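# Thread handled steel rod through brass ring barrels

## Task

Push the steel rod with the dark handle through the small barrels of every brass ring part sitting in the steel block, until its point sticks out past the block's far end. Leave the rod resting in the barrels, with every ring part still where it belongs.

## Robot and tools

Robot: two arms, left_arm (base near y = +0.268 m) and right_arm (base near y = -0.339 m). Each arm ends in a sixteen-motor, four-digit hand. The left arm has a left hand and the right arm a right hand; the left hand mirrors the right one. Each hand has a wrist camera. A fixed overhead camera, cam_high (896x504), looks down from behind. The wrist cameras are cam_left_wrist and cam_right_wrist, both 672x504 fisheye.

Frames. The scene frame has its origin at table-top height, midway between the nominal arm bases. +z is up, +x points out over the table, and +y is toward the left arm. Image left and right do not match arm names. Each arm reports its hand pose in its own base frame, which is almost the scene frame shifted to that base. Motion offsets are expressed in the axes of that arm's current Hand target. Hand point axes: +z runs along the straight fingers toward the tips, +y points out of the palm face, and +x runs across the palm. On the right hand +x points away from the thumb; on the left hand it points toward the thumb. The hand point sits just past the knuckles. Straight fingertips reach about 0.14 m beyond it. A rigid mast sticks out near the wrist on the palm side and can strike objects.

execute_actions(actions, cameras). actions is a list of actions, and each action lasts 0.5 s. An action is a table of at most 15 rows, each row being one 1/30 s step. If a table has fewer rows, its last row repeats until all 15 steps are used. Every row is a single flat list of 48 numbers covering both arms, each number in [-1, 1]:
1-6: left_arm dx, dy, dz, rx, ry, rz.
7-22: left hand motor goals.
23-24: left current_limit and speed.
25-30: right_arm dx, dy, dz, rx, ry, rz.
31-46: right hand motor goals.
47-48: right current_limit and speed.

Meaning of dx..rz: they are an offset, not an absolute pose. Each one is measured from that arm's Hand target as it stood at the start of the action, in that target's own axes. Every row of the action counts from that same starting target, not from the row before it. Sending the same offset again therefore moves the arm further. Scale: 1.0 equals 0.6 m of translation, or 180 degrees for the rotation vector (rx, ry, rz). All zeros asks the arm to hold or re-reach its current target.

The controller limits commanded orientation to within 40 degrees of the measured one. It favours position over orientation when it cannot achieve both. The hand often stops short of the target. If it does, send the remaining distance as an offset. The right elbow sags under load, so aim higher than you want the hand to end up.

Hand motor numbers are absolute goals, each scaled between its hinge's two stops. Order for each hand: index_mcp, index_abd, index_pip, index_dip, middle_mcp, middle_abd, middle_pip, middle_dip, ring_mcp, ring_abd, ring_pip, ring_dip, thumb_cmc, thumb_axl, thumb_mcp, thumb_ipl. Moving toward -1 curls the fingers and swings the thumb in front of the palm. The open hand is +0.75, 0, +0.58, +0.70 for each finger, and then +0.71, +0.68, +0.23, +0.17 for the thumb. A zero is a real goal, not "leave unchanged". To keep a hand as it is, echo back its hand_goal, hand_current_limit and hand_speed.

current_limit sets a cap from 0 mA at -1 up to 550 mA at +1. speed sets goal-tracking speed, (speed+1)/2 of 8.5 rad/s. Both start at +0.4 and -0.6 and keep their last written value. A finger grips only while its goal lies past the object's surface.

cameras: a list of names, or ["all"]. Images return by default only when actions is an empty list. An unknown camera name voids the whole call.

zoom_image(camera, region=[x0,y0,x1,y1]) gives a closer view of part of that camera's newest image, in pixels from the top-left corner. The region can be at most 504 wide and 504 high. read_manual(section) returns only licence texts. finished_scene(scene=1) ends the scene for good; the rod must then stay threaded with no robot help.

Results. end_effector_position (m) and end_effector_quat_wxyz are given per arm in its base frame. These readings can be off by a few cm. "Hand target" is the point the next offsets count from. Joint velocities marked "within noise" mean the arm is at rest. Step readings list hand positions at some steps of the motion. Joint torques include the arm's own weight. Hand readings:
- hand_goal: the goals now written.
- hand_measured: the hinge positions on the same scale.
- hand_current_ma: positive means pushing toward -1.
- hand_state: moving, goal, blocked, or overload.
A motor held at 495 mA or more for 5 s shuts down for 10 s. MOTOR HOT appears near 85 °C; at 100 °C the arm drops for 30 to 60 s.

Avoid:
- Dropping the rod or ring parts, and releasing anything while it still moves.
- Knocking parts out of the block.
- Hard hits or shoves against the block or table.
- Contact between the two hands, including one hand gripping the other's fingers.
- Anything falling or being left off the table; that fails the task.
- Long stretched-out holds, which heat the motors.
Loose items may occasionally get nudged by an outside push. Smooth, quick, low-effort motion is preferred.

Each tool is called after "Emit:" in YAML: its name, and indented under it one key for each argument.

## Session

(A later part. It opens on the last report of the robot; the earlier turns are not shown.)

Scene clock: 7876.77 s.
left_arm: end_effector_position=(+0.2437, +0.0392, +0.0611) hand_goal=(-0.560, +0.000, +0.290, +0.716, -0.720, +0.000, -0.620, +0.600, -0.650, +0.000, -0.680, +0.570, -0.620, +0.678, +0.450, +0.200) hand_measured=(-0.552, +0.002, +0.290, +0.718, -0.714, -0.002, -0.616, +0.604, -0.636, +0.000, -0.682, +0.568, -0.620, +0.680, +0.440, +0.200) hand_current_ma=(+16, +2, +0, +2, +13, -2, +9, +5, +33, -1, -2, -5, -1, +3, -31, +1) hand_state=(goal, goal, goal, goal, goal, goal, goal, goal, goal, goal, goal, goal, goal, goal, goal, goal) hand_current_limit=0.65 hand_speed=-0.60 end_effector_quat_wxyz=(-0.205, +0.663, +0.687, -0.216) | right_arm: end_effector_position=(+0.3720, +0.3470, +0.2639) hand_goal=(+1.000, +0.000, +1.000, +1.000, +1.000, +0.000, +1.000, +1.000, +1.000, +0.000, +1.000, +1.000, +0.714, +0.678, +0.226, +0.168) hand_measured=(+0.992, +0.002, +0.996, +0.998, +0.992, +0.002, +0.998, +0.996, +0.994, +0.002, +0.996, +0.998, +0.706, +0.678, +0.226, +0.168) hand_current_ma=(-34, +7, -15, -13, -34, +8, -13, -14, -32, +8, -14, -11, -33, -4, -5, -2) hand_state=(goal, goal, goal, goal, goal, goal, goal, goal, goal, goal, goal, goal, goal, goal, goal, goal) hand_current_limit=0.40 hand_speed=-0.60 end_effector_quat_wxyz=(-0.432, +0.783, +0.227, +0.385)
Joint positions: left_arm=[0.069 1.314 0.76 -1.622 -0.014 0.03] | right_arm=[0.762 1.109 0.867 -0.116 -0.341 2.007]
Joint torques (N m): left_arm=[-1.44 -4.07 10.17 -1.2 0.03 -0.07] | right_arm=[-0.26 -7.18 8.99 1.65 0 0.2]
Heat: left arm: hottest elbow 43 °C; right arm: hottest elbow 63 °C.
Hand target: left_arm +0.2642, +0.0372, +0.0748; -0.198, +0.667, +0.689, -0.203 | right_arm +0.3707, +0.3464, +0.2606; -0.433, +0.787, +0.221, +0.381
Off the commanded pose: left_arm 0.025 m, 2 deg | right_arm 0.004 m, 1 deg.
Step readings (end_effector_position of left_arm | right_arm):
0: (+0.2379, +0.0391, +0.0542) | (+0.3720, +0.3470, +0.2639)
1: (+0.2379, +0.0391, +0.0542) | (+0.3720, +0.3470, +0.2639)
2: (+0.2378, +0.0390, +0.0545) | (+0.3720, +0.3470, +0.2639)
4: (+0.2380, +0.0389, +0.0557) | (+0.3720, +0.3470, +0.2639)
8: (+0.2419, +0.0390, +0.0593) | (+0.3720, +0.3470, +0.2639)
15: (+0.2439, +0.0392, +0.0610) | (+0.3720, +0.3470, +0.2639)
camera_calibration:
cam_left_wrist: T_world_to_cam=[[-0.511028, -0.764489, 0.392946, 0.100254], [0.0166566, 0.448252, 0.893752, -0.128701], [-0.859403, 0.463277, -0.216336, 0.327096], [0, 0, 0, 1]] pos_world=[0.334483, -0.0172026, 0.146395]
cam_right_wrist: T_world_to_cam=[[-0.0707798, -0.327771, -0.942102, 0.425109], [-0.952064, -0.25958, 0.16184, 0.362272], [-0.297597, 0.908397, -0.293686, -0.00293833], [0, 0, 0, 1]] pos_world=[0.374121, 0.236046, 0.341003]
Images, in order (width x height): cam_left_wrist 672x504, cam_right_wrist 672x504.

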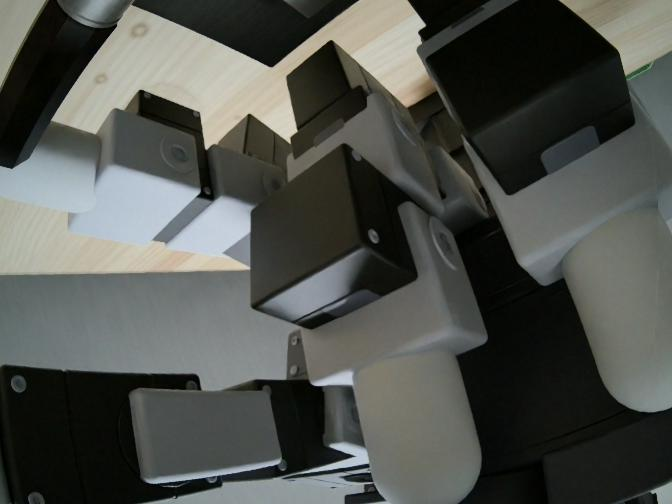

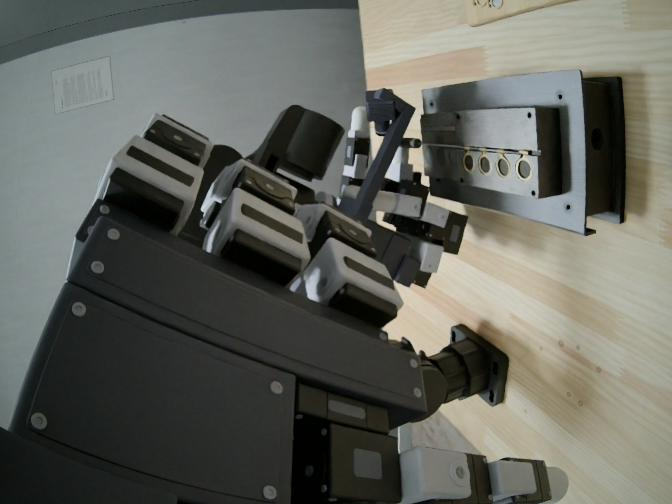

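Emit:
execute_actions:
  actions:
    - [[0,0,0,0,0,0,-0.51,0,0.29,0.715,-0.72,0,-0.62,0.6,-0.65,0,-0.68,0.57,-0.62,0.678,0.45,0.199,0.65,-0.6,0,0,0,0,0,0,1,0,1,1,1,0,1,1,1,0,1,1,0.714,0.678,0.226,0.168,0.4,-0.6]]
    - [[-0.0136,0.0080,-0.0053,0,0,0,-0.51,0,0.29,0.715,-0.72,0,-0.62,0.6,-0.65,0,-0.68,0.57,-0.62,0.678,0.45,0.199,0.65,-0.6,0,0,0,0,0,0,1,0,1,1,1,0,1,1,1,0,1,1,0.714,0.678,0.226,0.168,0.4,-0.6]]
  cameras: ["cam_left_wrist","cam_right_wrist"]

Emit:
zoom_image:
  camera: "cam_left_wrist"
  region: [0, 0, 300, 300]

Emit:
zoom_image:
  camera: "cam_right_wrist"
  region: [380, 95, 480, 195]

Scene clock: 7930.13 s.
left_arm: end_effector_position=(+0.2492, +0.0313, +0.0614) hand_goal=(-0.510, +0.000, +0.290, +0.716, -0.720, +0.000, -0.620, +0.600, -0.650, +0.000, -0.680, +0.570, -0.620, +0.678, +0.450, +0.200) hand_measured=(-0.504, +0.002, +0.290, +0.718, -0.714, -0.002, -0.616, +0.604, -0.636, +0.000, -0.682, +0.568, -0.620, +0.680, +0.440, +0.200) hand_current_ma=(+11, +2, +0, +2, +13, -2, +9, +5, +33, -1, -2, -5, -1, +3, -31, +1) hand_state=(goal, goal, goal, goal, goal, goal, goal, goal, goal, goal, goal, goal, goal, goal, goal, goal) hand_current_limit=0.65 hand_speed=-0.60 end_effector_quat_wxyz=(-0.206, +0.664, +0.686, -0.216) | right_arm: end_effector_position=(+0.3720, +0.3470, +0.2639) hand_goal=(+1.000, +0.000, +1.000, +1.000, +1.000, +0.000, +1.000, +1.000, +1.000, +0.000, +1.000, +1.000, +0.714, +0.678, +0.226, +0.168) hand_measured=(+0.992, +0.002, +0.996, +0.998, +0.992, +0.002, +0.998, +0.996, +0.994, +0.002, +0.996, +0.998, +0.706, +0.678, +0.226, +0.168) hand_current_ma=(-34, +7, -15, -13, -34, +8, -13, -14, -32, +8, -14, -11, -33, -4, -5, -2) hand_state=(goal, goal, goal, goal, goal, goal, goal, goal, goal, goal, goal, goal, goal, goal, goal, goal) hand_current_limit=0.40 hand_speed=-0.60 end_effector_quat_wxyz=(-0.432, +0.783, +0.227, +0.385)
Joint positions: left_arm=[0.039 1.327 0.773 -1.622 0.001 0.006] | right_arm=[0.762 1.109 0.867 -0.116 -0.341 2.007]
Joint torques (N m): left_arm=[-1.2 -4.07 10.22 -1.11 0.03 -0.12] | right_arm=[-0.26 -7.24 8.98 1.65 0 0.21]
Heat: left arm: hottest elbow 46 °C; right arm: hottest elbow 63 °C.
Hand target: left_arm +0.2702, +0.0292, +0.0749; -0.198, +0.667, +0.689, -0.203 | right_arm +0.3707, +0.3464, +0.2606; -0.433, +0.787, +0.221, +0.381
Off the commanded pose: left_arm 0.025 m, 2 deg | right_arm 0.004 m, 1 deg.
Step readings (end_effector_position of left_arm | right_arm):
0: (+0.2437, +0.0392, +0.0611) | (+0.3720, +0.3470, +0.2639)
1: (+0.2437, +0.0392, +0.0611) | (+0.3720, +0.3470, +0.2639)
2: (+0.2437, +0.0392, +0.0611) | (+0.3720, +0.3470, +0.2639)
4: (+0.2437, +0.0392, +0.0611) | (+0.3720, +0.3470, +0.2639)
8: (+0.2437, +0.0392, +0.0611) | (+0.3720, +0.3470, +0.2639)
15: (+0.2437, +0.0392, +0.0611) | (+0.3720, +0.3470, +0.2639)
16: (+0.2437, +0.0391, +0.0611) | (+0.3720, +0.3470, +0.2639)
17: (+0.2437, +0.0385, +0.0610) | (+0.3720, +0.3470, +0.2639)
19: (+0.2446, +0.0361, +0.0609) | (+0.3720, +0.3470, +0.2639)
23: (+0.2480, +0.0317, +0.0610) | (+0.3720, +0.3470, +0.2639)
30: (+0.2493, +0.0312, +0.0614) | (+0.3720, +0.3470, +0.2639)
camera_calibration:
cam_left_wrist: T_world_to_cam=[[-0.512432, -0.763766, 0.392525, 0.0973018], [0.017246, 0.447855, 0.89394, -0.125803], [-0.858555, 0.464853, -0.216323, 0.335279], [0, 0, 0, 1]] pos_world=[0.339885, -0.0251981, 0.146795]
cam_right_wrist: T_world_to_cam=[[-0.0707798, -0.327771, -0.942102, 0.425109], [-0.952064, -0.25958, 0.16184, 0.362272], [-0.297597, 0.908397, -0.293686, -0.00293833], [0, 0, 0, 1]] pos_world=[0.374121, 0.236046, 0.341003]
Images, in order (width x height): cam_left_wrist 672x504, cam_right_wrist 672x504.

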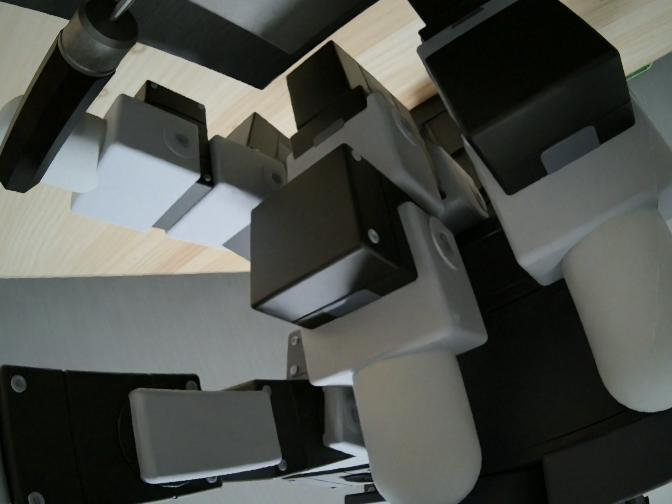

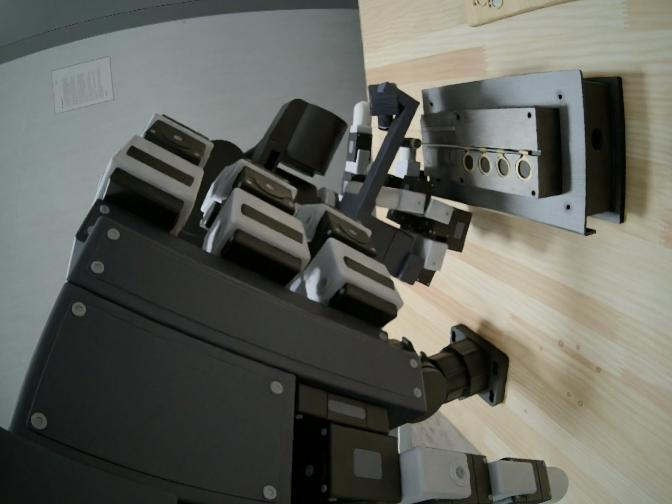

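Scaled by 1.680 from the camera's 672x504 image, which has a finer 960x720 frame.

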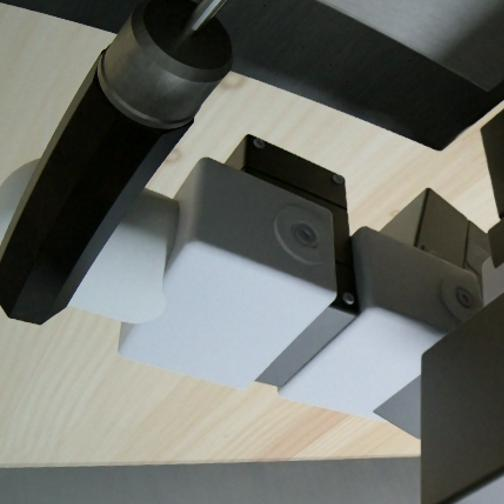

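Scaled by 5.040 from the camera's 672x504 image, which has a finer 960x720 frame.

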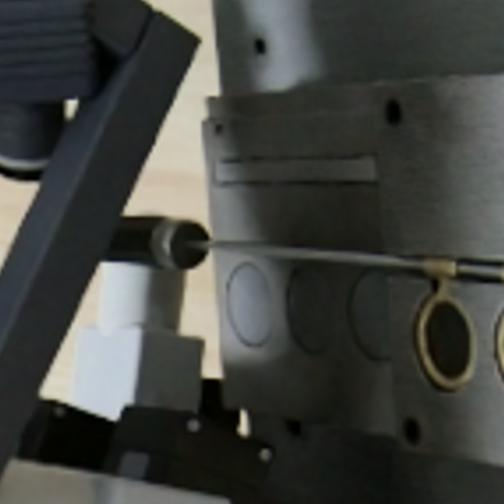

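Emit:
execute_actions:
  actions:
    - [[0,0,0,0,0,0,-0.515,0,0.29,0.715,-0.72,0,-0.62,0.6,-0.65,0,-0.68,0.57,-0.62,0.678,0.45,0.199,0.65,-0.6,0,0,0,0,0,0,1,0,1,1,1,0,1,1,1,0,1,1,0.714,0.678,0.226,0.168,0.4,-0.6],[0,0,0,0,0,0,-0.52,0,0.29,0.715,-0.72,0,-0.62,0.6,-0.65,0,-0.68,0.57,-0.62,0.678,0.45,0.199,0.65,-0.6,0,0,0,0,0,0,1,0,1,1,1,0,1,1,1,0,1,1,0.714,0.678,0.226,0.168,0.4,-0.6],[0,0,0,0,0,0,-0.525,0,0.29,0.715,-0.72,0,-0.62,0.6,-0.65,0,-0.68,0.57,-0.62,0.678,0.45,0.199,0.65,-0.6,0,0,0,0,0,0,1,0,1,1,1,0,1,1,1,0,1,1,0.714,0.678,0.226,0.168,0.4,-0.6],[0,0,0,0,0,0,-0.53,0,0.29,0.715,-0.72,0,-0.62,0.6,-0.65,0,-0.68,0.57,-0.62,0.678,0.45,0.199,0.65,-0.6,0,0,0,0,0,0,1,0,1,1,1,0,1,1,1,0,1,1,0.714,0.678,0.226,0.168,0.4,-0.6]]
  cameras: ["cam_left_wrist","cam_right_wrist"]

Emit:
zoom_image:
  camera: "cam_left_wrist"
  region: [0, 0, 300, 300]

Emit:
zoom_image:
  camera: "cam_right_wrist"
  region: [380, 95, 480, 195]

Emit:
zoom_image:
  camera: "cam_right_wrist"
  region: [455, 140, 545, 190]

Scene clock: 7944.23 s.
left_arm: end_effector_position=(+0.2492, +0.0314, +0.0615) hand_goal=(-0.530, +0.000, +0.290, +0.716, -0.720, +0.000, -0.620, +0.600, -0.650, +0.000, -0.680, +0.570, -0.620, +0.678, +0.450, +0.200) hand_measured=(-0.512, +0.002, +0.290, +0.718, -0.714, -0.002, -0.616, +0.604, -0.636, +0.000, -0.682, +0.568, -0.620, +0.680, +0.440, +0.200) hand_current_ma=(+48, +2, +0, +2, +13, -2, +9, +5, +33, -1, -2, -5, -1, +3, -31, +1) hand_state=(goal, goal, goal, goal, goal, goal, goal, goal, goal, goal, goal, goal, goal, goal, goal, goal) hand_current_limit=0.65 hand_speed=-0.60 end_effector_quat_wxyz=(-0.206, +0.663, +0.686, -0.216) | right_arm: end_effector_position=(+0.3720, +0.3470, +0.2639) hand_goal=(+1.000, +0.000, +1.000, +1.000, +1.000, +0.000, +1.000, +1.000, +1.000, +0.000, +1.000, +1.000, +0.714, +0.678, +0.226, +0.168) hand_measured=(+0.992, +0.002, +0.996, +0.998, +0.992, +0.002, +0.998, +0.996, +0.994, +0.002, +0.996, +0.998, +0.706, +0.678, +0.226, +0.168) hand_current_ma=(-34, +7, -15, -13, -34, +8, -13, -14, -32, +8, -14, -11, -33, -4, -5, -2) hand_state=(goal, goal, goal, goal, goal, goal, goal, goal, goal, goal, goal, goal, goal, goal, goal, goal) hand_current_limit=0.40 hand_speed=-0.60 end_effector_quat_wxyz=(-0.432, +0.783, +0.227, +0.385)
Joint positions: left_arm=[0.039 1.327 0.773 -1.622 0.001 0.006] | right_arm=[0.762 1.109 0.867 -0.116 -0.341 2.007]
Joint torques (N m): left_arm=[-1.49 -4.13 10.25 -1.16 0.01 -0.05] | right_arm=[-0.32 -7.24 9.01 1.63 0 0.2]
Heat: left arm: hottest elbow 48 °C; right arm: hottest elbow 63 °C.
Hand target: left_arm +0.2702, +0.0292, +0.0749; -0.198, +0.667, +0.689, -0.203 | right_arm +0.3707, +0.3464, +0.2606; -0.433, +0.787, +0.221, +0.381
Off the commanded pose: left_arm 0.025 m, 2 deg | right_arm 0.004 m, 1 deg.
Step readings (end_effector_position of left_arm | right_arm):
0: (+0.2492, +0.0314, +0.0614) | (+0.3720, +0.3470, +0.2639)
1: (+0.2492, +0.0314, +0.0614) | (+0.3720, +0.3470, +0.2639)
2: (+0.2492, +0.0314, +0.0614) | (+0.3720, +0.3470, +0.2639)
4: (+0.2492, +0.0314, +0.0614) | (+0.3720, +0.3470, +0.2639)
8: (+0.2492, +0.0314, +0.0615) | (+0.3720, +0.3470, +0.2639)
15: (+0.2492, +0.0314, +0.0615) | (+0.3720, +0.3470, +0.2639)
camera_calibration:
cam_left_wrist: T_world_to_cam=[[-0.511911, -0.764235, 0.39229, 0.0972221], [0.0169966, 0.447562, 0.894092, -0.125792], [-0.85887, 0.464363, -0.216123, 0.335298], [0, 0, 0, 1]] pos_world=[0.339884, -0.0250998, 0.146796]
cam_right_wrist: T_world_to_cam=[[-0.0707798, -0.327771, -0.942102, 0.425109], [-0.952064, -0.25958, 0.16184, 0.362272], [-0.297597, 0.908397, -0.293686, -0.00293833], [0, 0, 0, 1]] pos_world=[0.374121, 0.236046, 0.341003]
Images, in order (width x height): cam_left_wrist 672x504, cam_right_wrist 672x504.

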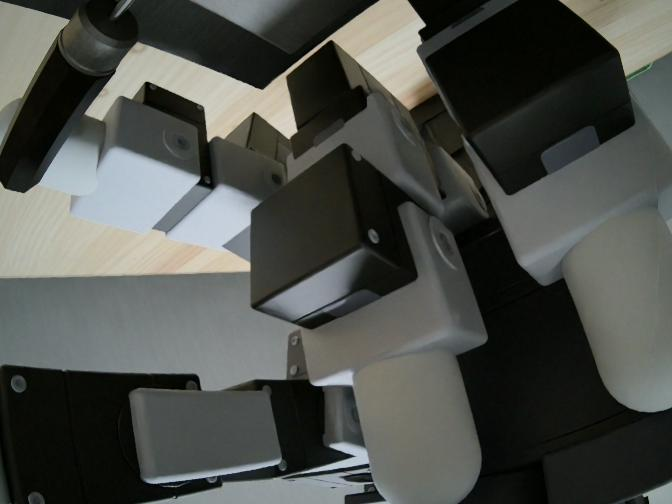

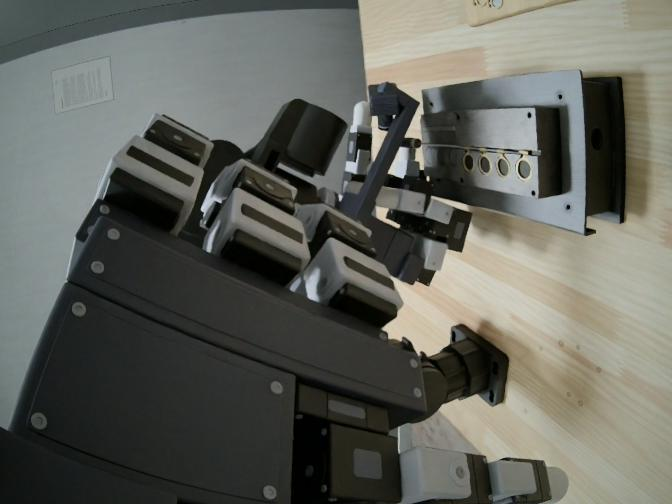

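Scaled by 1.680 from the camera's 672x504 image, which has a finer 960x720 frame.

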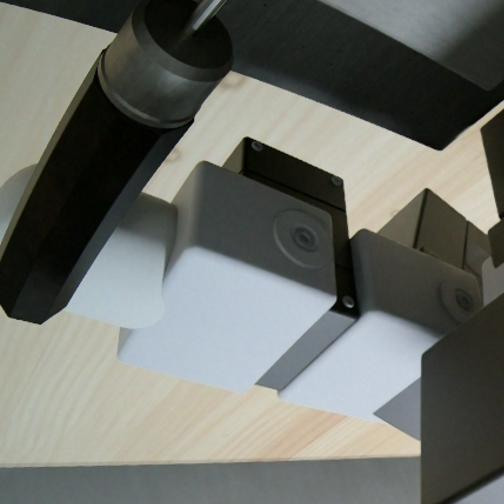

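Scaled by 5.040 from the camera's 672x504 image, which has a finer 960x720 frame.

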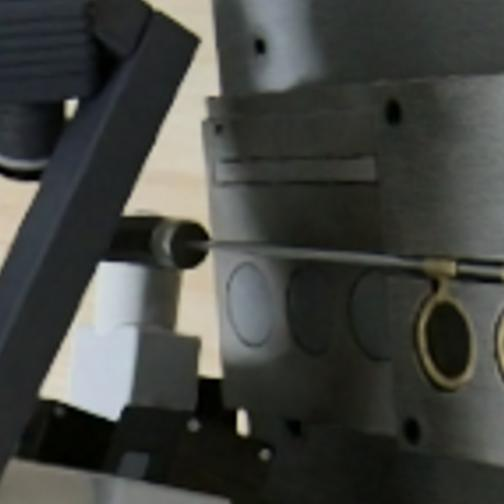

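Scaled by 5.600 from the camera's 672x504 image, which has a finer 960x720 frame.

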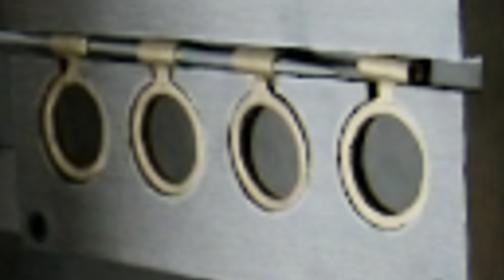

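Emit:
execute_actions:
  actions:
    - [[0,0,0,0,0,0,-0.535,0,0.29,0.715,-0.72,0,-0.62,0.6,-0.65,0,-0.68,0.57,-0.62,0.678,0.45,0.199,0.65,-0.6,0,0,0,0,0,0,1,0,1,1,1,0,1,1,1,0,1,1,0.714,0.678,0.226,0.168,0.4,-0.6],[0,0,0,0,0,0,-0.54,0,0.29,0.715,-0.72,0,-0.62,0.6,-0.65,0,-0.68,0.57,-0.62,0.678,0.45,0.199,0.65,-0.6,0,0,0,0,0,0,1,0,1,1,1,0,1,1,1,0,1,1,0.714,0.678,0.226,0.168,0.4,-0.6],[0,0,0,0,0,0,-0.545,0,0.29,0.715,-0.72,0,-0.62,0.6,-0.65,0,-0.68,0.57,-0.62,0.678,0.45,0.199,0.65,-0.6,0,0,0,0,0,0,1,0,1,1,1,0,1,1,1,0,1,1,0.714,0.678,0.226,0.168,0.4,-0.6],[0,0,0,0,0,0,-0.55,0,0.29,0.715,-0.72,0,-0.62,0.6,-0.65,0,-0.68,0.57,-0.62,0.678,0.45,0.199,0.65,-0.6,0,0,0,0,0,0,1,0,1,1,1,0,1,1,1,0,1,1,0.714,0.678,0.226,0.168,0.4,-0.6]]
  cameras: ["cam_left_wrist","cam_right_wrist"]

Emit:
zoom_image:
  camera: "cam_right_wrist"
  region: [380, 95, 480, 195]

Emit:
zoom_image:
  camera: "cam_right_wrist"
  region: [455, 140, 545, 190]

Scene clock: 7954.80 s.
left_arm: end_effector_position=(+0.2492, +0.0314, +0.0614) hand_goal=(-0.550, +0.000, +0.290, +0.716, -0.720, +0.000, -0.620, +0.600, -0.650, +0.000, -0.680, +0.570, -0.620, +0.678, +0.450, +0.200) hand_measured=(-0.530, +0.002, +0.290, +0.718, -0.714, -0.002, -0.616, +0.604, -0.636, +0.000, -0.682, +0.568, -0.620, +0.680, +0.440, +0.200) hand_current_ma=(+59, +2, +1, +2, +13, -2, +9, +5, +33, -1, -2, -5, -1, +3, -31, +1) hand_state=(blocked, goal, goal, goal, goal, goal, goal, goal, goal, goal, goal, goal, goal, goal, goal, goal) hand_current_limit=0.65 hand_speed=-0.60 end_effector_quat_wxyz=(-0.206, +0.663, +0.687, -0.216) | right_arm: end_effector_position=(+0.3720, +0.3470, +0.2639) hand_goal=(+1.000, +0.000, +1.000, +1.000, +1.000, +0.000, +1.000, +1.000, +1.000, +0.000, +1.000, +1.000, +0.714, +0.678, +0.226, +0.168) hand_measured=(+0.992, +0.002, +0.996, +0.998, +0.992, +0.002, +0.998, +0.996, +0.994, +0.002, +0.996, +0.998, +0.706, +0.678, +0.226, +0.168) hand_current_ma=(-34, +7, -15, -13, -34, +8, -13, -14, -32, +8, -14, -11, -33, -4, -5, -2) hand_state=(goal, goal, goal, goal, goal, goal, goal, goal, goal, goal, goal, goal, goal, goal, goal, goal) hand_current_limit=0.40 hand_speed=-0.60 end_effector_quat_wxyz=(-0.432, +0.783, +0.227, +0.385)
Joint positions: left_arm=[0.039 1.328 0.773 -1.622 0.001 0.005] | right_arm=[0.762 1.109 0.867 -0.116 -0.341 2.007]
Joint torques (N m): left_arm=[-1.08 -4.07 10.28 -1.16 0.03 -0.09] | right_arm=[-0.26 -7.24 8.99 1.63 0 0.21]
Heat: left arm: hottest elbow 49 °C; right arm: hottest elbow 63 °C.
Hand target: left_arm +0.2702, +0.0292, +0.0749; -0.198, +0.667, +0.689, -0.203 | right_arm +0.3707, +0.3464, +0.2606; -0.433, +0.787, +0.221, +0.381
Off the commanded pose: left_arm 0.025 m, 2 deg | right_arm 0.004 m, 1 deg.
Step readings (end_effector_position of left_arm | right_arm):
0: (+0.2492, +0.0314, +0.0615) | (+0.3720, +0.3470, +0.2639)
1: (+0.2492, +0.0314, +0.0615) | (+0.3720, +0.3470, +0.2639)
2: (+0.2492, +0.0314, +0.0615) | (+0.3720, +0.3470, +0.2639)
4: (+0.2492, +0.0314, +0.0614) | (+0.3720, +0.3470, +0.2639)
8: (+0.2492, +0.0314, +0.0614) | (+0.3720, +0.3470, +0.2639)
15: (+0.2492, +0.0314, +0.0614) | (+0.3720, +0.3470, +0.2639)
camera_calibration:
cam_left_wrist: T_world_to_cam=[[-0.511524, -0.764467, 0.392343, 0.0972306], [0.0172757, 0.447359, 0.894188, -0.125773], [-0.859095, 0.464177, -0.215628, 0.335208], [0, 0, 0, 1]] pos_world=[0.339884, -0.0250006, 0.146597]
cam_right_wrist: T_world_to_cam=[[-0.0707798, -0.327771, -0.942102, 0.425109], [-0.952064, -0.25958, 0.16184, 0.362272], [-0.297597, 0.908397, -0.293686, -0.00293833], [0, 0, 0, 1]] pos_world=[0.374121, 0.236046, 0.341003]
Images, in order (width x height): cam_left_wrist 672x504, cam_right_wrist 672x504.

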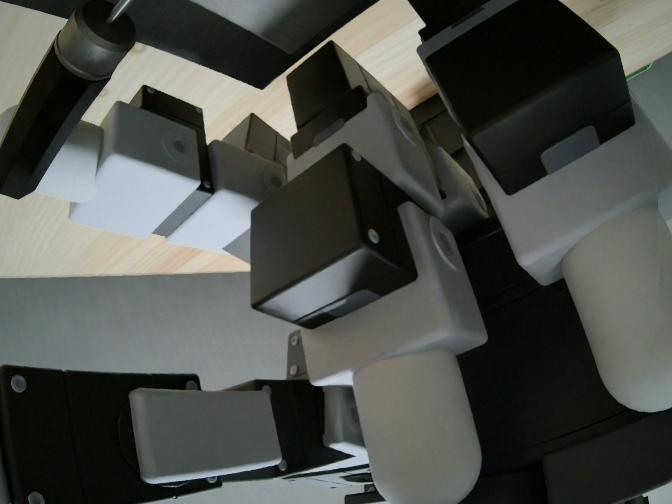

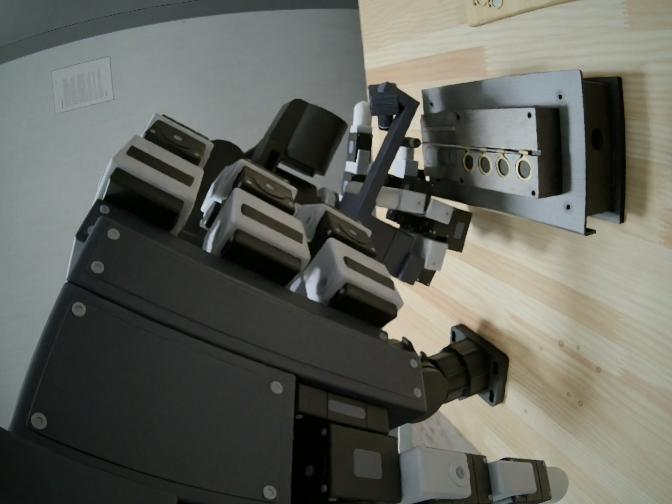

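Scaled by 5.040 from the camera's 672x504 image, which has a finer 960x720 frame.

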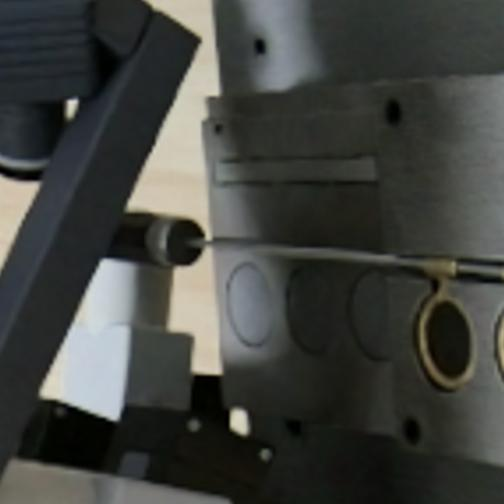

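Scaled by 5.600 from the camera's 672x504 image, which has a finer 960x720 frame.

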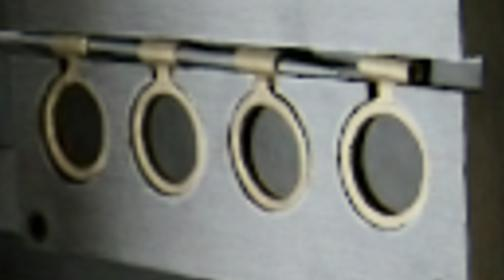

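Emit:
execute_actions:
  actions:
    - [[0,0,0,0,0,0,-0.555,0,0.29,0.715,-0.72,0,-0.62,0.6,-0.65,0,-0.68,0.57,-0.62,0.678,0.45,0.199,0.65,-0.6,0,0,0,0,0,0,1,0,1,1,1,0,1,1,1,0,1,1,0.714,0.678,0.226,0.168,0.4,-0.6],[0,0,0,0,0,0,-0.56,0,0.29,0.715,-0.72,0,-0.62,0.6,-0.65,0,-0.68,0.57,-0.62,0.678,0.45,0.199,0.65,-0.6,0,0,0,0,0,0,1,0,1,1,1,0,1,1,1,0,1,1,0.714,0.678,0.226,0.168,0.4,-0.6],[0,0,0,0,0,0,-0.565,0,0.29,0.715,-0.72,0,-0.62,0.6,-0.65,0,-0.68,0.57,-0.62,0.678,0.45,0.199,0.65,-0.6,0,0,0,0,0,0,1,0,1,1,1,0,1,1,1,0,1,1,0.714,0.678,0.226,0.168,0.4,-0.6],[0,0,0,0,0,0,-0.57,0,0.29,0.715,-0.72,0,-0.62,0.6,-0.65,0,-0.68,0.57,-0.62,0.678,0.45,0.199,0.65,-0.6,0,0,0,0,0,0,1,0,1,1,1,0,1,1,1,0,1,1,0.714,0.678,0.226,0.168,0.4,-0.6]]
  cameras: ["cam_right_wrist"]

Emit:
zoom_image:
  camera: "cam_right_wrist"
  region: [380, 95, 480, 195]

Emit:
zoom_image:
  camera: "cam_right_wrist"
  region: [455, 140, 545, 190]

Scene clock: 7964.50 s.
left_arm: end_effector_position=(+0.2492, +0.0315, +0.0614) hand_goal=(-0.570, +0.000, +0.290, +0.716, -0.720, +0.000, -0.620, +0.600, -0.650, +0.000, -0.680, +0.570, -0.620, +0.678, +0.450, +0.200) hand_measured=(-0.548, +0.002, +0.292, +0.718, -0.714, -0.002, -0.616, +0.604, -0.636, +0.000, -0.682, +0.568, -0.620, +0.680, +0.440, +0.200) hand_current_ma=(+61, +2, +2, +2, +13, -2, +9, +5, +33, -1, -2, -5, -1, +3, -31, +1) hand_state=(blocked, goal, goal, goal, goal, goal, goal, goal, goal, goal, goal, goal, goal, goal, goal, goal) hand_current_limit=0.65 hand_speed=-0.60 end_effector_quat_wxyz=(-0.206, +0.663, +0.687, -0.216) | right_arm: end_effector_position=(+0.3720, +0.3470, +0.2639) hand_goal=(+1.000, +0.000, +1.000, +1.000, +1.000, +0.000, +1.000, +1.000, +1.000, +0.000, +1.000, +1.000, +0.714, +0.678, +0.226, +0.168) hand_measured=(+0.992, +0.002, +0.996, +0.998, +0.992, +0.002, +0.998, +0.996, +0.994, +0.002, +0.996, +0.998, +0.706, +0.678, +0.226, +0.168) hand_current_ma=(-34, +7, -15, -13, -34, +8, -13, -14, -32, +8, -14, -11, -33, -4, -5, -2) hand_state=(goal, goal, goal, goal, goal, goal, goal, goal, goal, goal, goal, goal, goal, goal, goal, goal) hand_current_limit=0.40 hand_speed=-0.60 end_effector_quat_wxyz=(-0.432, +0.783, +0.227, +0.385)
Joint positions: left_arm=[0.039 1.328 0.773 -1.622 0.001 0.005] | right_arm=[0.762 1.109 0.867 -0.116 -0.341 2.007]
Joint torques (N m): left_arm=[-1.2 -4.07 10.29 -1.17 0.02 -0.08] | right_arm=[-0.26 -7.18 8.99 1.66 0 0.21]
Heat: left arm: hottest elbow 49 °C; right arm: hottest elbow 63 °C.
Hand target: left_arm +0.2702, +0.0292, +0.0749; -0.198, +0.667, +0.689, -0.203 | right_arm +0.3707, +0.3464, +0.2606; -0.433, +0.787, +0.221, +0.381
Off the commanded pose: left_arm 0.025 m, 2 deg | right_arm 0.004 m, 1 deg.
Step readings (end_effector_position of left_arm | right_arm):
0: (+0.2492, +0.0314, +0.0614) | (+0.3720, +0.3470, +0.2639)
1: (+0.2492, +0.0314, +0.0614) | (+0.3720, +0.3470, +0.2639)
2: (+0.2492, +0.0314, +0.0614) | (+0.3720, +0.3470, +0.2639)
4: (+0.2492, +0.0314, +0.0614) | (+0.3720, +0.3470, +0.2639)
8: (+0.2492, +0.0314, +0.0614) | (+0.3720, +0.3470, +0.2639)
15: (+0.2492, +0.0315, +0.0614) | (+0.3720, +0.3470, +0.2639)
camera_calibration:
cam_right_wrist: T_world_to_cam=[[-0.0707798, -0.327771, -0.942102, 0.425109], [-0.952064, -0.25958, 0.16184, 0.362272], [-0.297597, 0.908397, -0.293686, -0.00293833], [0, 0, 0, 1]] pos_world=[0.374121, 0.236046, 0.341003]
Images, in order (width x height): cam_right_wrist 672x504.

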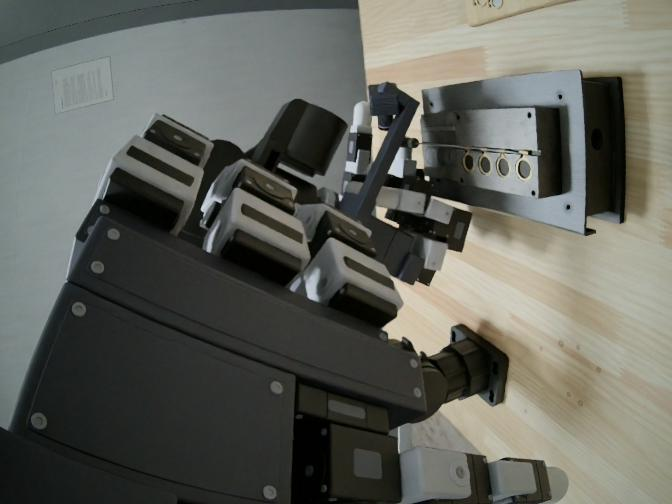

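Scaled by 5.040 from the camera's 672x504 image, which has a finer 960x720 frame.

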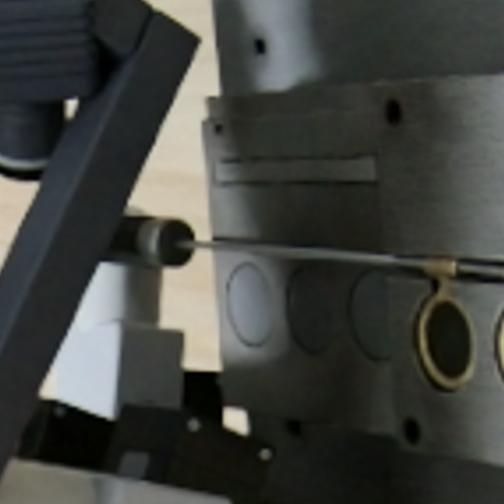

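Scaled by 5.600 from the camera's 672x504 image, which has a finer 960x720 frame.

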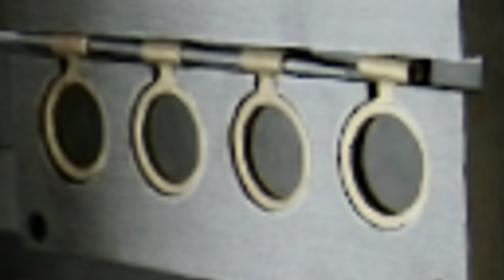

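Emit:
execute_actions:
  actions:
    - [[0,0,0,0,0,0,-0.575,0,0.29,0.715,-0.72,0,-0.62,0.6,-0.65,0,-0.68,0.57,-0.114,0.678,0.45,0.199,0.65,-0.6,0,0,0,0,0,0,1,0,1,1,1,0,1,1,1,0,1,1,0.714,0.678,0.226,0.168,0.4,-0.6],[0,0,0,0,0,0,-0.58,0,0.29,0.715,-0.72,0,-0.62,0.6,-0.65,0,-0.68,0.57,-0.114,0.678,0.45,0.199,0.65,-0.6,0,0,0,0,0,0,1,0,1,1,1,0,1,1,1,0,1,1,0.714,0.678,0.226,0.168,0.4,-0.6],[0,0,0,0,0,0,-0.585,0,0.29,0.715,-0.72,0,-0.62,0.6,-0.65,0,-0.68,0.57,-0.114,0.678,0.45,0.199,0.65,-0.6,0,0,0,0,0,0,1,0,1,1,1,0,1,1,1,0,1,1,0.714,0.678,0.226,0.168,0.4,-0.6]]
    - [[0,0,0,0,0,0,-0.585,0,0.29,0.715,-0.72,0,-0.62,0.6,-0.65,0,-0.68,0.57,-0.114,0.678,0.23,-0.23,0.65,-0.6,0,0,0,0,0,0,1,0,1,1,1,0,1,1,1,0,1,1,0.714,0.678,0.226,0.168,0.4,-0.6]]
  cameras: ["cam_left_wrist","cam_right_wrist"]

Emit:
zoom_image:
  camera: "cam_right_wrist"
  region: [380, 95, 480, 195]

Emit:
zoom_image:
  camera: "cam_right_wrist"
  region: [455, 140, 545, 190]

Scene clock: 8001.93 s.
left_arm: end_effector_position=(+0.2492, +0.0315, +0.0614) hand_goal=(-0.584, +0.000, +0.290, +0.716, -0.720, +0.000, -0.620, +0.600, -0.650, +0.000, -0.680, +0.570, -0.114, +0.678, +0.230, -0.230) hand_measured=(-0.564, +0.002, +0.292, +0.718, -0.714, -0.002, -0.616, +0.604, -0.636, +0.000, -0.682, +0.568, -0.122, +0.680, +0.228, -0.228) hand_current_ma=(+59, +2, +2, +2, +13, -2, +9, +5, +33, -1, -2, -5, -18, +3, -3, +4) hand_state=(blocked, goal, goal, goal, goal, goal, goal, goal, goal, goal, goal, goal, goal, goal, goal, goal) hand_current_limit=0.65 hand_speed=-0.60 end_effector_quat_wxyz=(-0.206, +0.663, +0.687, -0.216) | right_arm: end_effector_position=(+0.3720, +0.3470, +0.2639) hand_goal=(+1.000, +0.000, +1.000, +1.000, +1.000, +0.000, +1.000, +1.000, +1.000, +0.000, +1.000, +1.000, +0.714, +0.678, +0.226, +0.168) hand_measured=(+0.992, +0.002, +0.996, +0.998, +0.992, +0.002, +0.998, +0.996, +0.994, +0.002, +0.996, +0.998, +0.706, +0.678, +0.226, +0.168) hand_current_ma=(-34, +7, -15, -13, -34, +8, -13, -14, -32, +8, -14, -11, -33, -4, -5, -2) hand_state=(goal, goal, goal, goal, goal, goal, goal, goal, goal, goal, goal, goal, goal, goal, goal, goal) hand_current_limit=0.40 hand_speed=-0.60 end_effector_quat_wxyz=(-0.432, +0.783, +0.227, +0.385)
Joint positions: left_arm=[0.039 1.328 0.773 -1.622 0.001 0.005] | right_arm=[0.762 1.109 0.867 -0.116 -0.341 2.007]
Joint torques (N m): left_arm=[-1.32 -4.25 10.29 -1.14 -0.01 -0.08] | right_arm=[-0.26 -7.24 9.01 1.66 -0.01 0.2]
Heat: left arm: hottest elbow 50 °C; right arm: hottest elbow 63 °C.
Hand target: left_arm +0.2702, +0.0292, +0.0749; -0.198, +0.667, +0.689, -0.203 | right_arm +0.3707, +0.3464, +0.2606; -0.433, +0.787, +0.221, +0.381
Off the commanded pose: left_arm 0.025 m, 2 deg | right_arm 0.004 m, 1 deg.
Step readings (end_effector_position of left_arm | right_arm):
0: (+0.2492, +0.0315, +0.0614) | (+0.3720, +0.3470, +0.2639)
1: (+0.2492, +0.0315, +0.0614) | (+0.3720, +0.3470, +0.2639)
2: (+0.2492, +0.0315, +0.0614) | (+0.3720, +0.3470, +0.2639)
4: (+0.2492, +0.0315, +0.0614) | (+0.3720, +0.3470, +0.2639)
8: (+0.2492, +0.0315, +0.0614) | (+0.3720, +0.3470, +0.2639)
15: (+0.2492, +0.0315, +0.0614) | (+0.3720, +0.3470, +0.2639)
16: (+0.2492, +0.0315, +0.0614) | (+0.3720, +0.3470, +0.2639)
17: (+0.2492, +0.0315, +0.0614) | (+0.3720, +0.3470, +0.2639)
19: (+0.2492, +0.0315, +0.0614) | (+0.3720, +0.3470, +0.2639)
23: (+0.2492, +0.0315, +0.0614) | (+0.3720, +0.3470, +0.2639)
30: (+0.2492, +0.0315, +0.0614) | (+0.3720, +0.3470, +0.2639)
camera_calibration:
cam_left_wrist: T_world_to_cam=[[-0.511276, -0.764712, 0.392188, 0.0971619], [0.0171505, 0.447172, 0.894283, -0.125749], [-0.859245, 0.463952, -0.215514, 0.335237], [0, 0, 0, 1]] pos_world=[0.339884, -0.0250014, 0.146597]
cam_right_wrist: T_world_to_cam=[[-0.0707798, -0.327771, -0.942102, 0.425109], [-0.952064, -0.25958, 0.16184, 0.362272], [-0.297597, 0.908397, -0.293686, -0.00293833], [0, 0, 0, 1]] pos_world=[0.374121, 0.236046, 0.341003]
Images, in order (width x height): cam_left_wrist 672x504, cam_right_wrist 672x504.

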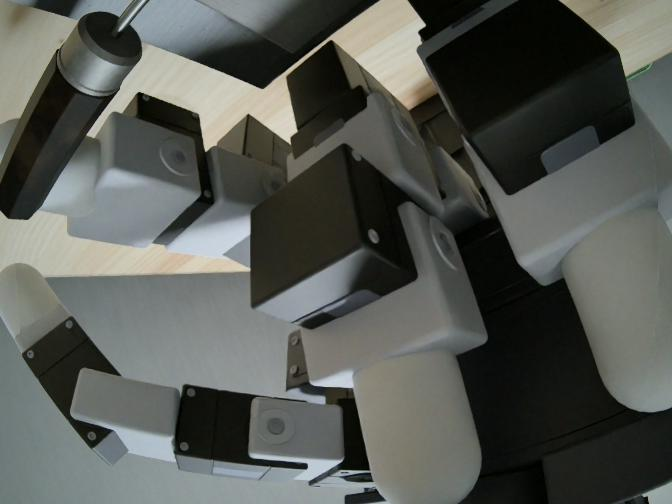

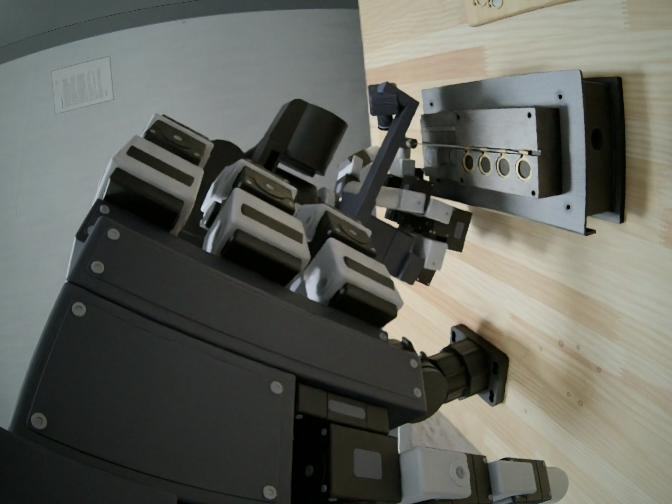

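Scaled by 5.040 from the camera's 672x504 image, which has a finer 960x720 frame.

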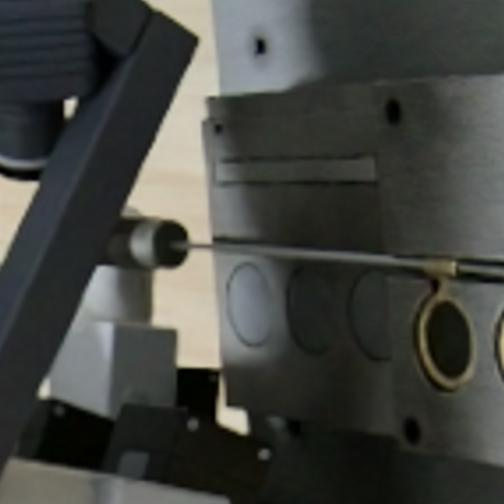

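Scaled by 5.600 from the camera's 672x504 image, which has a finer 960x720 frame.

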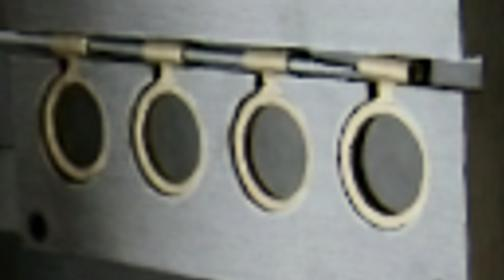

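Emit:
execute_actions:
  actions:
    - [[0,0,0,0,0,0,-0.585,0,0.29,0.715,-0.72,0,-0.62,0.6,-0.65,0,-0.68,0.57,-0.2,0.678,0.23,-0.23,0.65,-0.6,0,0,0,0,0,0,1,0,1,1,1,0,1,1,1,0,1,1,0.714,0.678,0.226,0.168,0.4,-0.6],[0,0,0,0,0,0,-0.585,0,0.29,0.715,-0.72,0,-0.62,0.6,-0.65,0,-0.68,0.57,-0.34,0.678,0.23,-0.23,0.65,-0.6,0,0,0,0,0,0,1,0,1,1,1,0,1,1,1,0,1,1,0.714,0.678,0.226,0.168,0.4,-0.6]]
  cameras: ["cam_left_wrist","cam_right_wrist"]

Emit:
zoom_image:
  camera: "cam_left_wrist"
  region: [0, 0, 300, 300]

Scene clock: 8006.43 s.
left_arm: end_effector_position=(+0.2491, +0.0314, +0.0614) hand_goal=(-0.584, +0.000, +0.290, +0.716, -0.720, +0.000, -0.620, +0.600, -0.650, +0.000, -0.680, +0.570, -0.340, +0.678, +0.230, -0.230) hand_measured=(-0.564, +0.002, +0.292, +0.718, -0.714, -0.002, -0.616, +0.604, -0.636, +0.000, -0.682, +0.568, -0.340, +0.680, +0.228, -0.228) hand_current_ma=(+58, +2, +2, +2, +13, -2, +9, +5, +33, -1, -2, -5, +1, +3, -3, +4) hand_state=(blocked, goal, goal, goal, goal, goal, goal, goal, goal, goal, goal, goal, goal, goal, goal, goal) hand_current_limit=0.65 hand_speed=-0.60 end_effector_quat_wxyz=(-0.206, +0.663, +0.687, -0.216) | right_arm: end_effector_position=(+0.3720, +0.3470, +0.2639) hand_goal=(+1.000, +0.000, +1.000, +1.000, +1.000, +0.000, +1.000, +1.000, +1.000, +0.000, +1.000, +1.000, +0.714, +0.678, +0.226, +0.168) hand_measured=(+0.992, +0.002, +0.996, +0.998, +0.992, +0.002, +0.998, +0.996, +0.994, +0.002, +0.996, +0.998, +0.706, +0.678, +0.226, +0.168) hand_current_ma=(-34, +7, -15, -13, -34, +8, -13, -14, -32, +8, -14, -11, -33, -4, -5, -2) hand_state=(goal, goal, goal, goal, goal, goal, goal, goal, goal, goal, goal, goal, goal, goal, goal, goal) hand_current_limit=0.40 hand_speed=-0.60 end_effector_quat_wxyz=(-0.432, +0.783, +0.227, +0.385)
Joint positions: left_arm=[0.039 1.328 0.773 -1.622 0.002 0.004] | right_arm=[0.762 1.109 0.867 -0.116 -0.341 2.007]
Joint torques (N m): left_arm=[-1.14 -4.31 10.3 -1.09 -0.01 -0.05] | right_arm=[-0.26 -7.24 9.01 1.66 0 0.2]
Heat: left arm: hottest elbow 50 °C; right arm: hottest elbow 63 °C.
Hand target: left_arm +0.2702, +0.0292, +0.0749; -0.197, +0.667, +0.689, -0.203 | right_arm +0.3707, +0.3464, +0.2606; -0.433, +0.787, +0.221, +0.381
Off the commanded pose: left_arm 0.025 m, 2 deg | right_arm 0.004 m, 1 deg.
Step readings (end_effector_position of left_arm | right_arm):
0: (+0.2492, +0.0315, +0.0614) | (+0.3720, +0.3470, +0.2639)
1: (+0.2491, +0.0315, +0.0614) | (+0.3720, +0.3470, +0.2639)
2: (+0.2491, +0.0315, +0.0614) | (+0.3720, +0.3470, +0.2639)
4: (+0.2491, +0.0315, +0.0614) | (+0.3720, +0.3470, +0.2639)
8: (+0.2491, +0.0314, +0.0614) | (+0.3720, +0.3470, +0.2639)
15: (+0.2491, +0.0314, +0.0614) | (+0.3720, +0.3470, +0.2639)
camera_calibration:
cam_left_wrist: T_world_to_cam=[[-0.510895, -0.764954, 0.392215, 0.0970209], [0.0168399, 0.44726, 0.894246, -0.125635], [-0.859478, 0.46347, -0.215621, 0.33532], [0, 0, 0, 1]] pos_world=[0.339883, -0.0250028, 0.146597]
cam_right_wrist: T_world_to_cam=[[-0.0707798, -0.327771, -0.942102, 0.425109], [-0.952064, -0.25958, 0.16184, 0.362272], [-0.297597, 0.908397, -0.293686, -0.00293833], [0, 0, 0, 1]] pos_world=[0.374121, 0.236046, 0.341003]
Images, in order (width x height): cam_left_wrist 672x504, cam_right_wrist 672x504.

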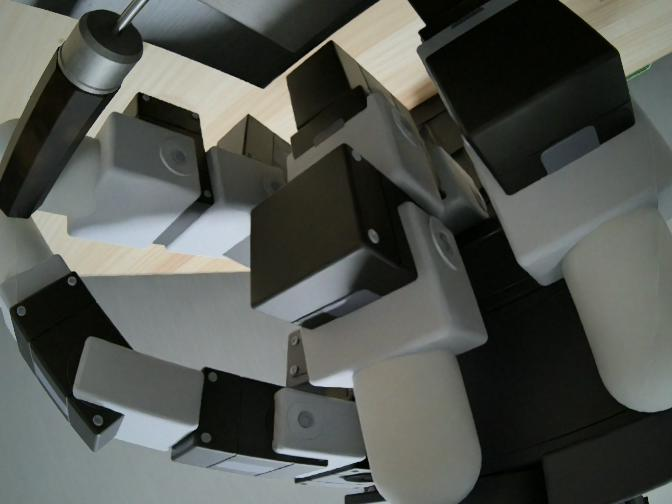

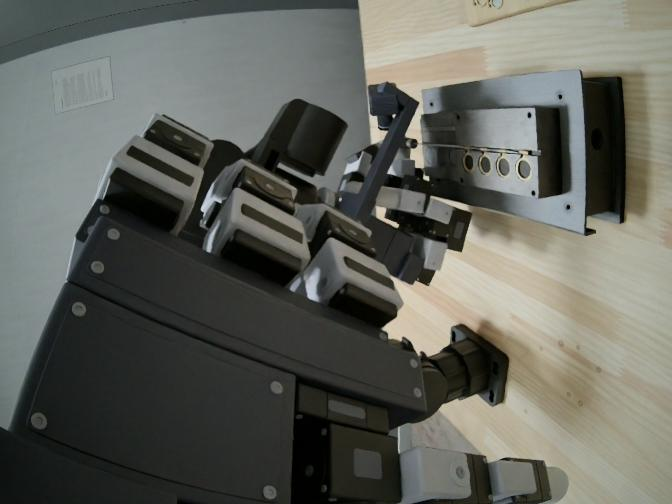

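Scaled by 1.680 from the camera's 672x504 image, which has a finer 960x720 frame.

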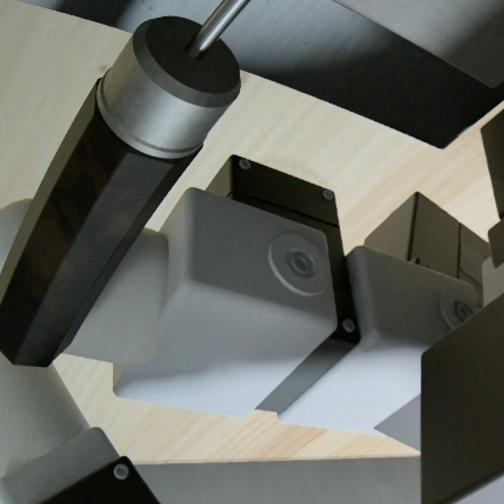

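Emit:
execute_actions:
  actions:
    - [[0,0,0,0,0,0,-0.585,0,0.29,0.715,-0.72,0,-0.62,0.6,-0.65,0,-0.68,0.57,-0.37,0.678,0.23,-0.23,0.65,-0.6,0,0,0,0,0,0,1,0,1,1,1,0,1,1,1,0,1,1,0.714,0.678,0.226,0.168,0.4,-0.6],[0,0,0,0,0,0,-0.585,0,0.29,0.715,-0.72,0,-0.62,0.6,-0.65,0,-0.68,0.57,-0.4,0.678,0.23,-0.23,0.65,-0.6,0,0,0,0,0,0,1,0,1,1,1,0,1,1,1,0,1,1,0.714,0.678,0.226,0.168,0.4,-0.6],[0,0,0,0,0,0,-0.585,0,0.29,0.715,-0.72,0,-0.62,0.6,-0.65,0,-0.68,0.57,-0.43,0.678,0.23,-0.23,0.65,-0.6,0,0,0,0,0,0,1,0,1,1,1,0,1,1,1,0,1,1,0.714,0.678,0.226,0.168,0.4,-0.6]]
  cameras: ["cam_left_wrist","cam_right_wrist"]

Emit:
zoom_image:
  camera: "cam_right_wrist"
  region: [380, 95, 480, 195]

Emit:
zoom_image:
  camera: "cam_right_wrist"
  region: [455, 140, 545, 190]

Scene clock: 8012.93 s.
left_arm: end_effector_position=(+0.2491, +0.0314, +0.0614) hand_goal=(-0.584, +0.000, +0.290, +0.716, -0.720, +0.000, -0.620, +0.600, -0.650, +0.000, -0.680, +0.570, -0.430, +0.678, +0.230, -0.230) hand_measured=(-0.564, -0.012, +0.292, +0.718, -0.714, -0.002, -0.616, +0.604, -0.636, +0.000, -0.682, +0.568, -0.384, +0.680, +0.228, -0.228) hand_current_ma=(+58, -23, +3, +2, +13, -2, +9, +5, +33, -1, -2, -5, +151, +6, -3, +4) hand_state=(blocked, goal, goal, goal, goal, goal, goal, goal, goal, goal, goal, goal, blocked, goal, goal, goal) hand_current_limit=0.65 hand_speed=-0.60 end_effector_quat_wxyz=(-0.206, +0.663, +0.687, -0.216) | right_arm: end_effector_position=(+0.3720, +0.3470, +0.2639) hand_goal=(+1.000, +0.000, +1.000, +1.000, +1.000, +0.000, +1.000, +1.000, +1.000, +0.000, +1.000, +1.000, +0.714, +0.678, +0.226, +0.168) hand_measured=(+0.992, +0.002, +0.996, +0.998, +0.992, +0.002, +0.998, +0.996, +0.994, +0.002, +0.996, +0.998, +0.706, +0.678, +0.226, +0.168) hand_current_ma=(-34, +7, -15, -13, -34, +8, -13, -14, -32, +8, -14, -11, -33, -4, -5, -2) hand_state=(goal, goal, goal, goal, goal, goal, goal, goal, goal, goal, goal, goal, goal, goal, goal, goal) hand_current_limit=0.40 hand_speed=-0.60 end_effector_quat_wxyz=(-0.432, +0.783, +0.227, +0.385)
Joint positions: left_arm=[0.039 1.328 0.773 -1.622 0.002 0.004] | right_arm=[0.762 1.109 0.867 -0.116 -0.341 2.007]
Joint torques (N m): left_arm=[-1.03 -4.13 10.3 -1.09 -0.02 -0.09] | right_arm=[-0.26 -7.24 8.99 1.65 0 0.21]
Heat: left arm: hottest elbow 50 °C; right arm: hottest elbow 63 °C.
Hand target: left_arm +0.2702, +0.0292, +0.0749; -0.197, +0.667, +0.689, -0.203 | right_arm +0.3707, +0.3464, +0.2606; -0.433, +0.787, +0.221, +0.381
Off the commanded pose: left_arm 0.025 m, 2 deg | right_arm 0.004 m, 1 deg.
Step readings (end_effector_position of left_arm | right_arm):
0: (+0.2491, +0.0314, +0.0614) | (+0.3720, +0.3470, +0.2639)
1: (+0.2491, +0.0314, +0.0614) | (+0.3720, +0.3470, +0.2639)
2: (+0.2491, +0.0314, +0.0614) | (+0.3720, +0.3470, +0.2639)
4: (+0.2491, +0.0314, +0.0614) | (+0.3720, +0.3470, +0.2639)
8: (+0.2491, +0.0314, +0.0614) | (+0.3720, +0.3470, +0.2639)
15: (+0.2491, +0.0314, +0.0614) | (+0.3720, +0.3470, +0.2639)
camera_calibration:
cam_left_wrist: T_world_to_cam=[[-0.510895, -0.764954, 0.392215, 0.0970209], [0.0168399, 0.44726, 0.894246, -0.125635], [-0.859478, 0.46347, -0.215621, 0.33532], [0, 0, 0, 1]] pos_world=[0.339883, -0.0250028, 0.146597]
cam_right_wrist: T_world_to_cam=[[-0.0707798, -0.327771, -0.942102, 0.425109], [-0.952064, -0.25958, 0.16184, 0.362272], [-0.297597, 0.908397, -0.293686, -0.00293833], [0, 0, 0, 1]] pos_world=[0.374121, 0.236046, 0.341003]
Images, in order (width x height): cam_left_wrist 672x504, cam_right_wrist 672x504.

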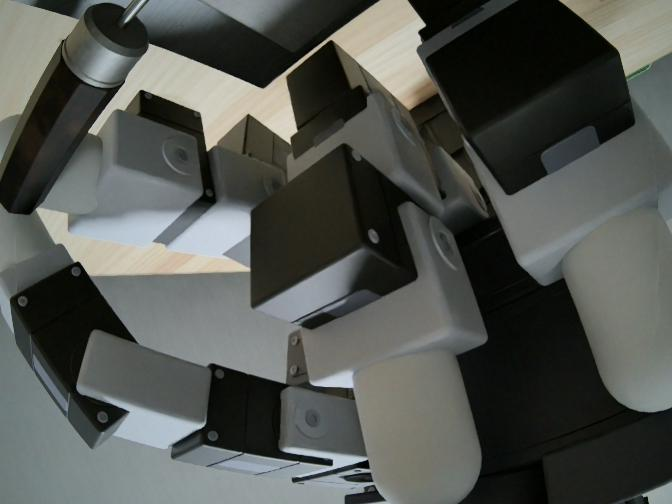

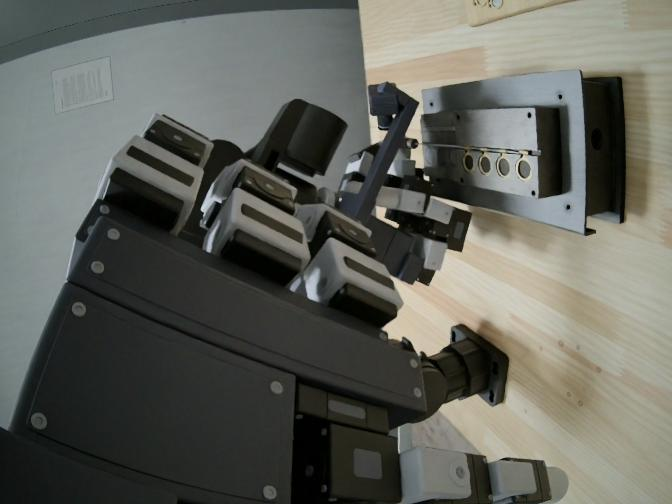

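Scaled by 5.040 from the camera's 672x504 image, which has a finer 960x720 frame.

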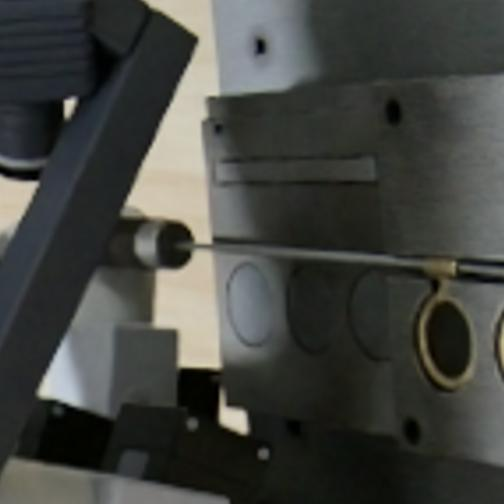

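Scaled by 5.600 from the camera's 672x504 image, which has a finer 960x720 frame.

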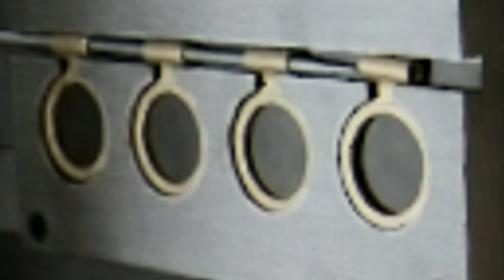

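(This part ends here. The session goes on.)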